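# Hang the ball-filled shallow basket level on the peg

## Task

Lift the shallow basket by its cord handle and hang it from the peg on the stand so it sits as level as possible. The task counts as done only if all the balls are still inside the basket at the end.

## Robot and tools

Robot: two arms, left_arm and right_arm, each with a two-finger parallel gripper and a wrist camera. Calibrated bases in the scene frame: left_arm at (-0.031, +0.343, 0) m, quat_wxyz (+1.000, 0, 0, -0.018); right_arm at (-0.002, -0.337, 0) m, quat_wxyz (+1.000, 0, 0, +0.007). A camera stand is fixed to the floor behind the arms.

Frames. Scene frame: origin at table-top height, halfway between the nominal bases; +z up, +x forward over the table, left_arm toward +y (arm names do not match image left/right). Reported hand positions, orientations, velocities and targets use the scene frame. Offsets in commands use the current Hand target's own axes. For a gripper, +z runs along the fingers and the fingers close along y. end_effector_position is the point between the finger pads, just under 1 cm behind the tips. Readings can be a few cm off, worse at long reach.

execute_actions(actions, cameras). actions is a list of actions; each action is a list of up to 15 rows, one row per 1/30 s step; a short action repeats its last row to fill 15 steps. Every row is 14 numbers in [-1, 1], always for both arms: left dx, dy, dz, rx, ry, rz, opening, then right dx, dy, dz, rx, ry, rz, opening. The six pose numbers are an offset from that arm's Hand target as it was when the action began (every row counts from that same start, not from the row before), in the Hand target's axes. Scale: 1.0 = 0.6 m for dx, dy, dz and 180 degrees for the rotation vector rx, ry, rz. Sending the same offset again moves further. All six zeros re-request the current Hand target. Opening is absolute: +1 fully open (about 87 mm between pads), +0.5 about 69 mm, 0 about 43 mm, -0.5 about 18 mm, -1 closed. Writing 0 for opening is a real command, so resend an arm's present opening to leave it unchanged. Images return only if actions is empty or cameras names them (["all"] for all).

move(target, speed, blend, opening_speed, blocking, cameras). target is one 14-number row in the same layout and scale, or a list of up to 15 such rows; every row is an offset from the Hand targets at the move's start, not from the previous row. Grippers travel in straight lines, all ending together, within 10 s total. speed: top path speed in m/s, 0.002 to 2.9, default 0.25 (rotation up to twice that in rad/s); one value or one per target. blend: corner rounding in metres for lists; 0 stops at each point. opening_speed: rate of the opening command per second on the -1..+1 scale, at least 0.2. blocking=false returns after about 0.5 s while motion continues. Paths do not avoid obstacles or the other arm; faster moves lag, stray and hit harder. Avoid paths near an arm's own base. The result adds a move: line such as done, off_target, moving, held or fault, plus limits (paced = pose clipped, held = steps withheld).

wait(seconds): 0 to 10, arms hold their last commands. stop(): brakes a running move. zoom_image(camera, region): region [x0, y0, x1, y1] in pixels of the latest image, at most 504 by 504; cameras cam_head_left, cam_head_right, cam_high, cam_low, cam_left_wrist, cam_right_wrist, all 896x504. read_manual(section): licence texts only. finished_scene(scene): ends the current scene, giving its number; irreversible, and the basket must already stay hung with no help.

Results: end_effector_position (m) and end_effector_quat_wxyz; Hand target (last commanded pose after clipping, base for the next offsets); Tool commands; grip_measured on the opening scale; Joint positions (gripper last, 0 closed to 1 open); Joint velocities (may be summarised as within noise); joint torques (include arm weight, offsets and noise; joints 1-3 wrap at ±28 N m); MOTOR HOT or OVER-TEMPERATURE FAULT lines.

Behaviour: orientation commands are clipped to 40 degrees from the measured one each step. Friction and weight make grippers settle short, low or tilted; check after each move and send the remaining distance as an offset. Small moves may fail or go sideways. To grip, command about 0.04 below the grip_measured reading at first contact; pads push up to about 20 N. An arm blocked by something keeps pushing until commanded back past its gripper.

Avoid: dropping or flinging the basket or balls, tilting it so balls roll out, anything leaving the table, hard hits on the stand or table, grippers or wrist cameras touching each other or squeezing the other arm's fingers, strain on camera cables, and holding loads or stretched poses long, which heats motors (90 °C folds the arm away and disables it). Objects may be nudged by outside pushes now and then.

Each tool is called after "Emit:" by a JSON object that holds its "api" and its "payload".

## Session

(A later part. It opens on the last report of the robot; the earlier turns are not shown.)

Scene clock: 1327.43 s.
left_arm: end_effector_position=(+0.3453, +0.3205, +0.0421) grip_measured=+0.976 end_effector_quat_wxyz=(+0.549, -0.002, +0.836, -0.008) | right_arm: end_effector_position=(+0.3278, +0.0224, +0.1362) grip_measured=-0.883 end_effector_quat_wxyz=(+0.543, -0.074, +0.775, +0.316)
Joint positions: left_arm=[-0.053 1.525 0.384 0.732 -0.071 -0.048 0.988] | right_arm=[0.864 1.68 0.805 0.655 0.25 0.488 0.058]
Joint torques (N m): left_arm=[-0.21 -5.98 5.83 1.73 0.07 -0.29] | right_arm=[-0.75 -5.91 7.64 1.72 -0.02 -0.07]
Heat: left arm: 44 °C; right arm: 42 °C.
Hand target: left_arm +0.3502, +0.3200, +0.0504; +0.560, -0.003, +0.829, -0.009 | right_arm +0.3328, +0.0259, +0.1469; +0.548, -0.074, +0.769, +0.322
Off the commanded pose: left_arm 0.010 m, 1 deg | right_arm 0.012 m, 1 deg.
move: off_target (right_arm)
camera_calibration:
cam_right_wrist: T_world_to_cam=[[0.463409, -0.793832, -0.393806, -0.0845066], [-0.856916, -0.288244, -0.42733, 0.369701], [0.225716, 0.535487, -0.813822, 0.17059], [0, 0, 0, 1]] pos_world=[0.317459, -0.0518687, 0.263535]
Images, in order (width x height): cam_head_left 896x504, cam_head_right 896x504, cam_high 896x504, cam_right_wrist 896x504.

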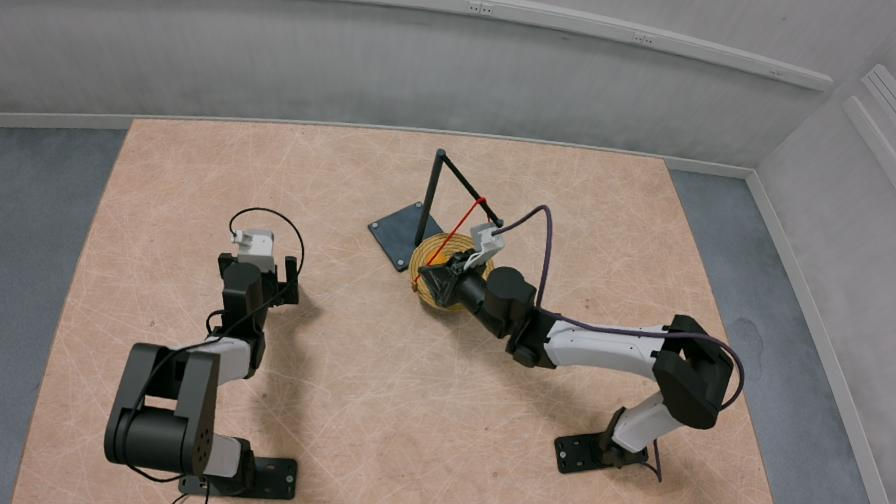

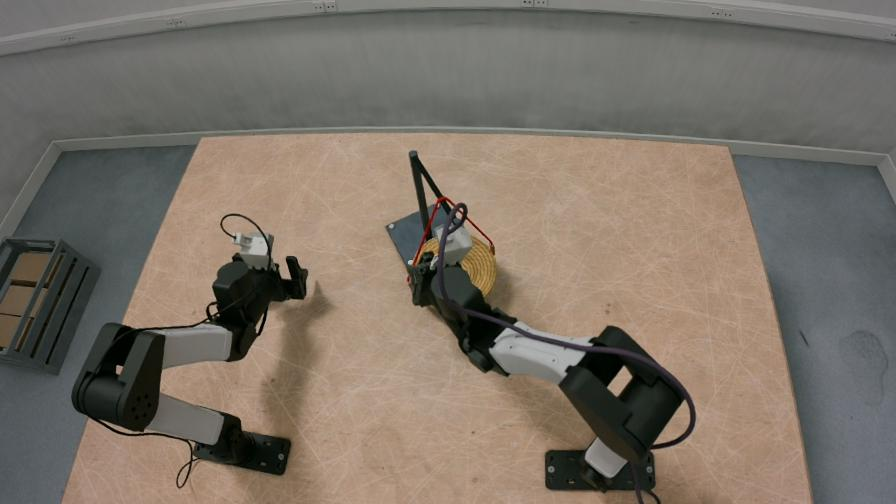

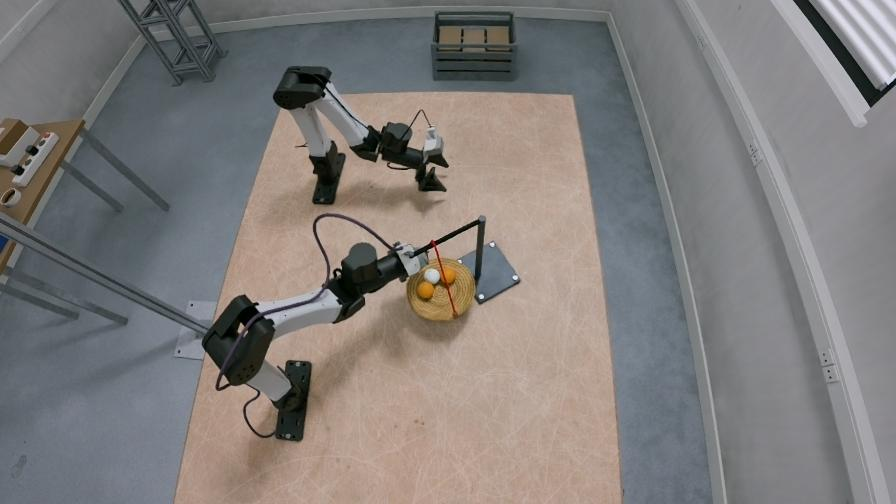

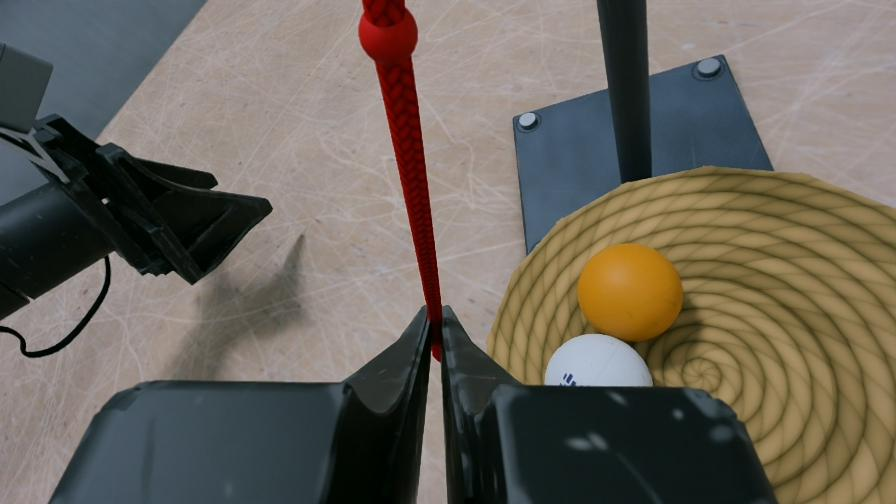

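Emit:
{"api": "move", "payload": {"target": [0,0,0,0,0,0,1,-0.0119,0.0055,-0.0026,0,0,0,-0.95], "speed": 0.03, "cameras": ["cam_right_wrist","cam_high","cam_head_left","cam_head_right"]}}

Emit:
{"api": "zoom_image", "payload": {"camera": "cam_head_left", "region": [395, 185, 515, 325]}}

Emit:
{"api": "zoom_image", "payload": {"camera": "cam_head_right", "region": [395, 185, 515, 325]}}

Scene clock: 1335.90 s.
left_arm: end_effector_position=(+0.3453, +0.3205, +0.0421) grip_measured=+0.976 end_effector_quat_wxyz=(+0.549, -0.002, +0.836, -0.008) | right_arm: end_effector_position=(+0.3283, +0.0231, +0.1357) grip_measured=-0.883 end_effector_quat_wxyz=(+0.538, -0.076, +0.779, +0.312)
Joint positions: left_arm=[-0.053 1.525 0.384 0.732 -0.071 -0.048 0.988] | right_arm=[0.864 1.68 0.821 0.623 0.25 0.488 0.058]
Joint torques (N m): left_arm=[-0.18 -6.05 5.76 1.73 0.08 -0.23] | right_arm=[-0.76 -7.35 7.69 1.64 -0.03 -0.07]
Heat: left arm: 44 °C; right arm: 42 °C.
Hand target: left_arm +0.3502, +0.3200, +0.0504; +0.560, -0.003, +0.829, -0.009 | right_arm +0.3328, +0.0258, +0.1549; +0.548, -0.074, +0.769, +0.322
Off the commanded pose: left_arm 0.010 m, 1 deg | right_arm 0.020 m, 2 deg.
move: off_target (right_arm)
camera_calibration:
cam_right_wrist: T_world_to_cam=[[0.459294, -0.798794, -0.388557, -0.0835976], [-0.861338, -0.29357, -0.414625, 0.370035], [0.217131, 0.525114, -0.822867, 0.173904], [0, 0, 0, 1]] pos_world=[0.319361, -0.0494657, 0.264043]
Images, in order (width x height): cam_head_left 896x504, cam_head_right 896x504, cam_high 896x504, cam_right_wrist 896x504.

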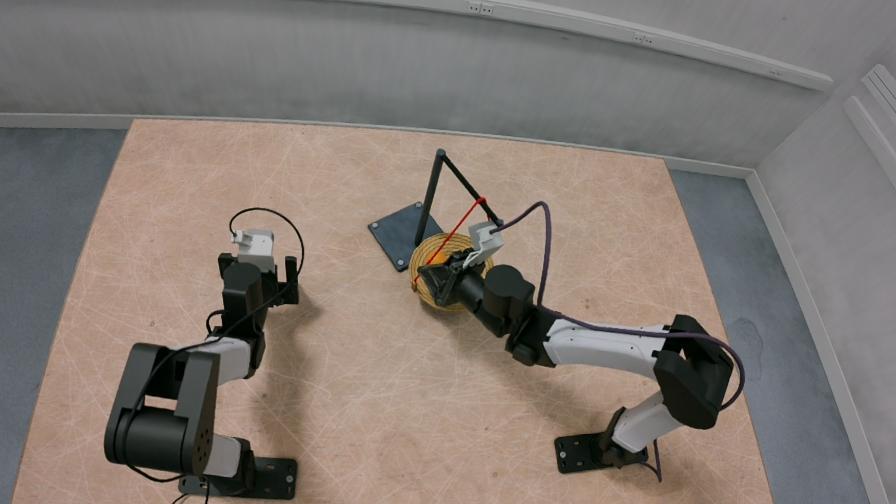

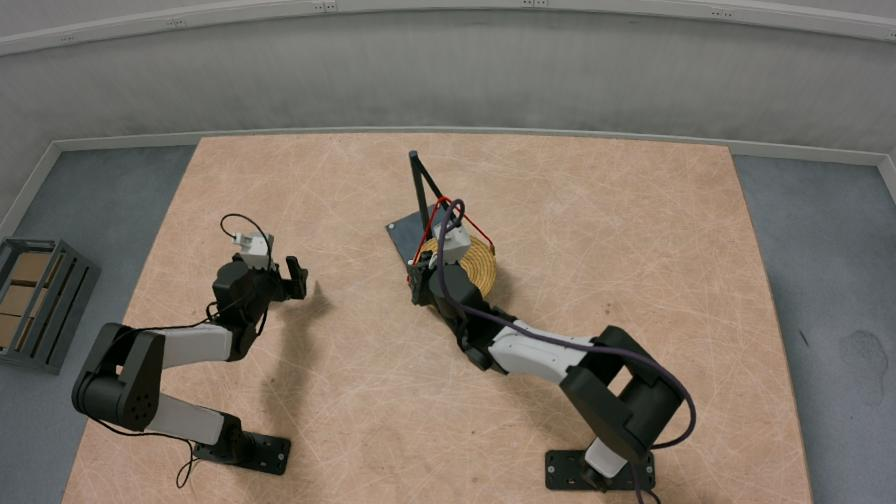

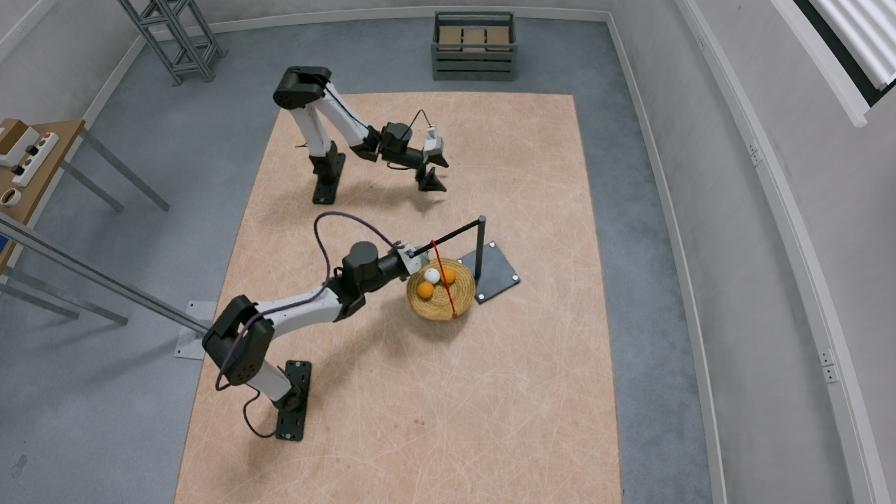

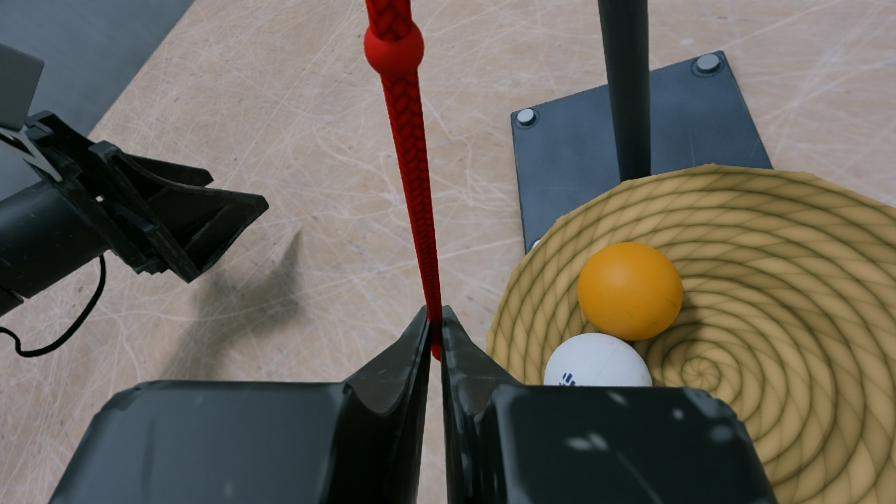

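Scaled by 3.600 from the camera's 896x504 image, which has a finer 1280x720 frame.

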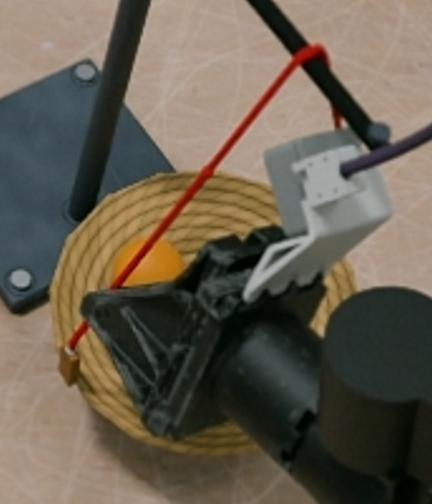

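Scaled by 3.600 from the camera's 896x504 image, which has a finer 1280x720 frame.

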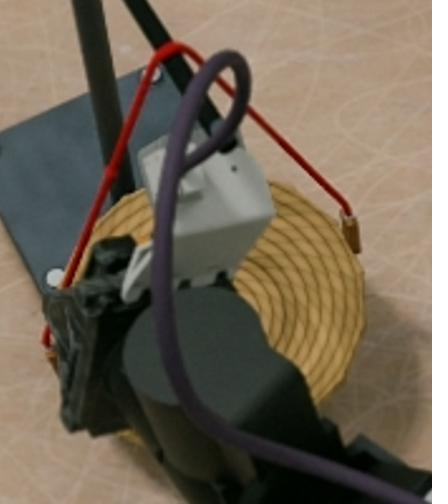

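Emit:
{"api": "move", "payload": {"target": [[0,0,0,0,0,0,1,0.0238,-0.011,0.0052,0,0,0,-0.95],[0,0,0,0,0,0,1,0.0238,-0.011,0.0052,0,0,0,0.0],[0,0,0,0,0,0,1,0.0238,-0.011,-0.16,0,0,0,0.0]], "speed": [0.03,0.05,0.1], "opening_speed": 0.5, "cameras": ["cam_right_wrist","cam_head_left"]}}

Scene clock: 1370.20 s.
left_arm: end_effector_position=(+0.3453, +0.3205, +0.0421) grip_measured=+0.976 end_effector_quat_wxyz=(+0.549, -0.002, +0.836, -0.008) | right_arm: end_effector_position=(+0.2575, -0.0286, +0.1568) grip_measured=+0.000 end_effector_quat_wxyz=(+0.548, -0.080, +0.769, +0.320)
Joint positions: left_arm=[-0.053 1.525 0.384 0.732 -0.071 -0.048 0.988] | right_arm=[0.949 1.291 0.539 0.544 0.325 0.492 0.5]
Joint torques (N m): left_arm=[-0.13 -6.04 5.64 1.75 0.05 -0.26] | right_arm=[0.57 -4.71 4.85 1.72 0.16 0.13]
Heat: left arm: 44 °C; right arm: 42 °C.
Hand target: left_arm +0.3502, +0.3200, +0.0504; +0.560, -0.003, +0.829, -0.009 | right_arm +0.2542, -0.0313, +0.1580; +0.548, -0.074, +0.769, +0.322
Off the commanded pose: left_arm 0.010 m, 1 deg | right_arm 0.004 m, 1 deg.
move: done
camera_calibration:
cam_right_wrist: T_world_to_cam=[[0.479325, -0.787384, -0.387651, -0.0892506], [-0.846007, -0.297021, -0.442777, 0.302928], [0.233495, 0.54019, -0.808502, 0.22783], [0, 0, 0, 1]] pos_world=[0.245862, -0.10337, 0.283732]
Images, in order (width x height): cam_head_left 896x504, cam_right_wrist 896x504.

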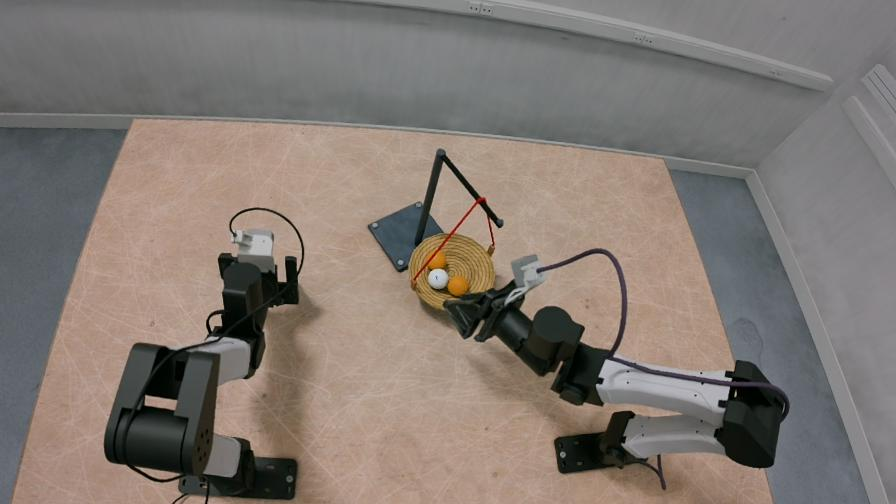

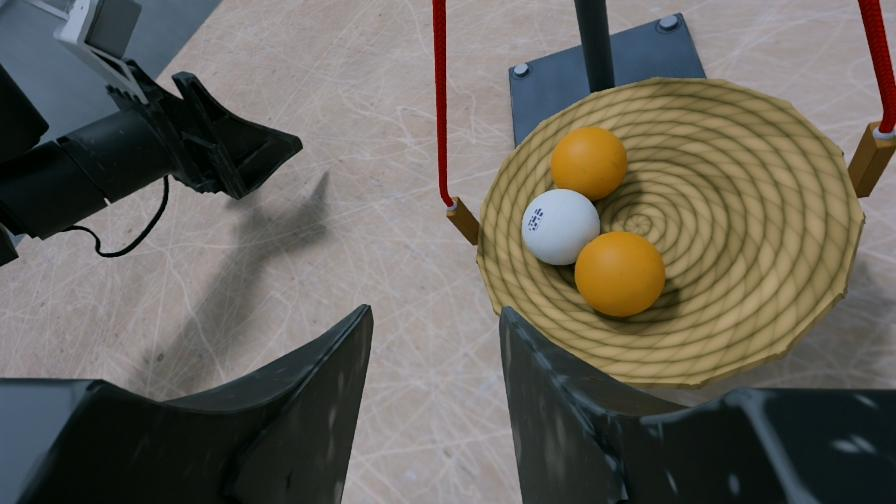

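Emit:
{"api": "finished_scene", "payload": {"scene": 1}}

The scene is finished.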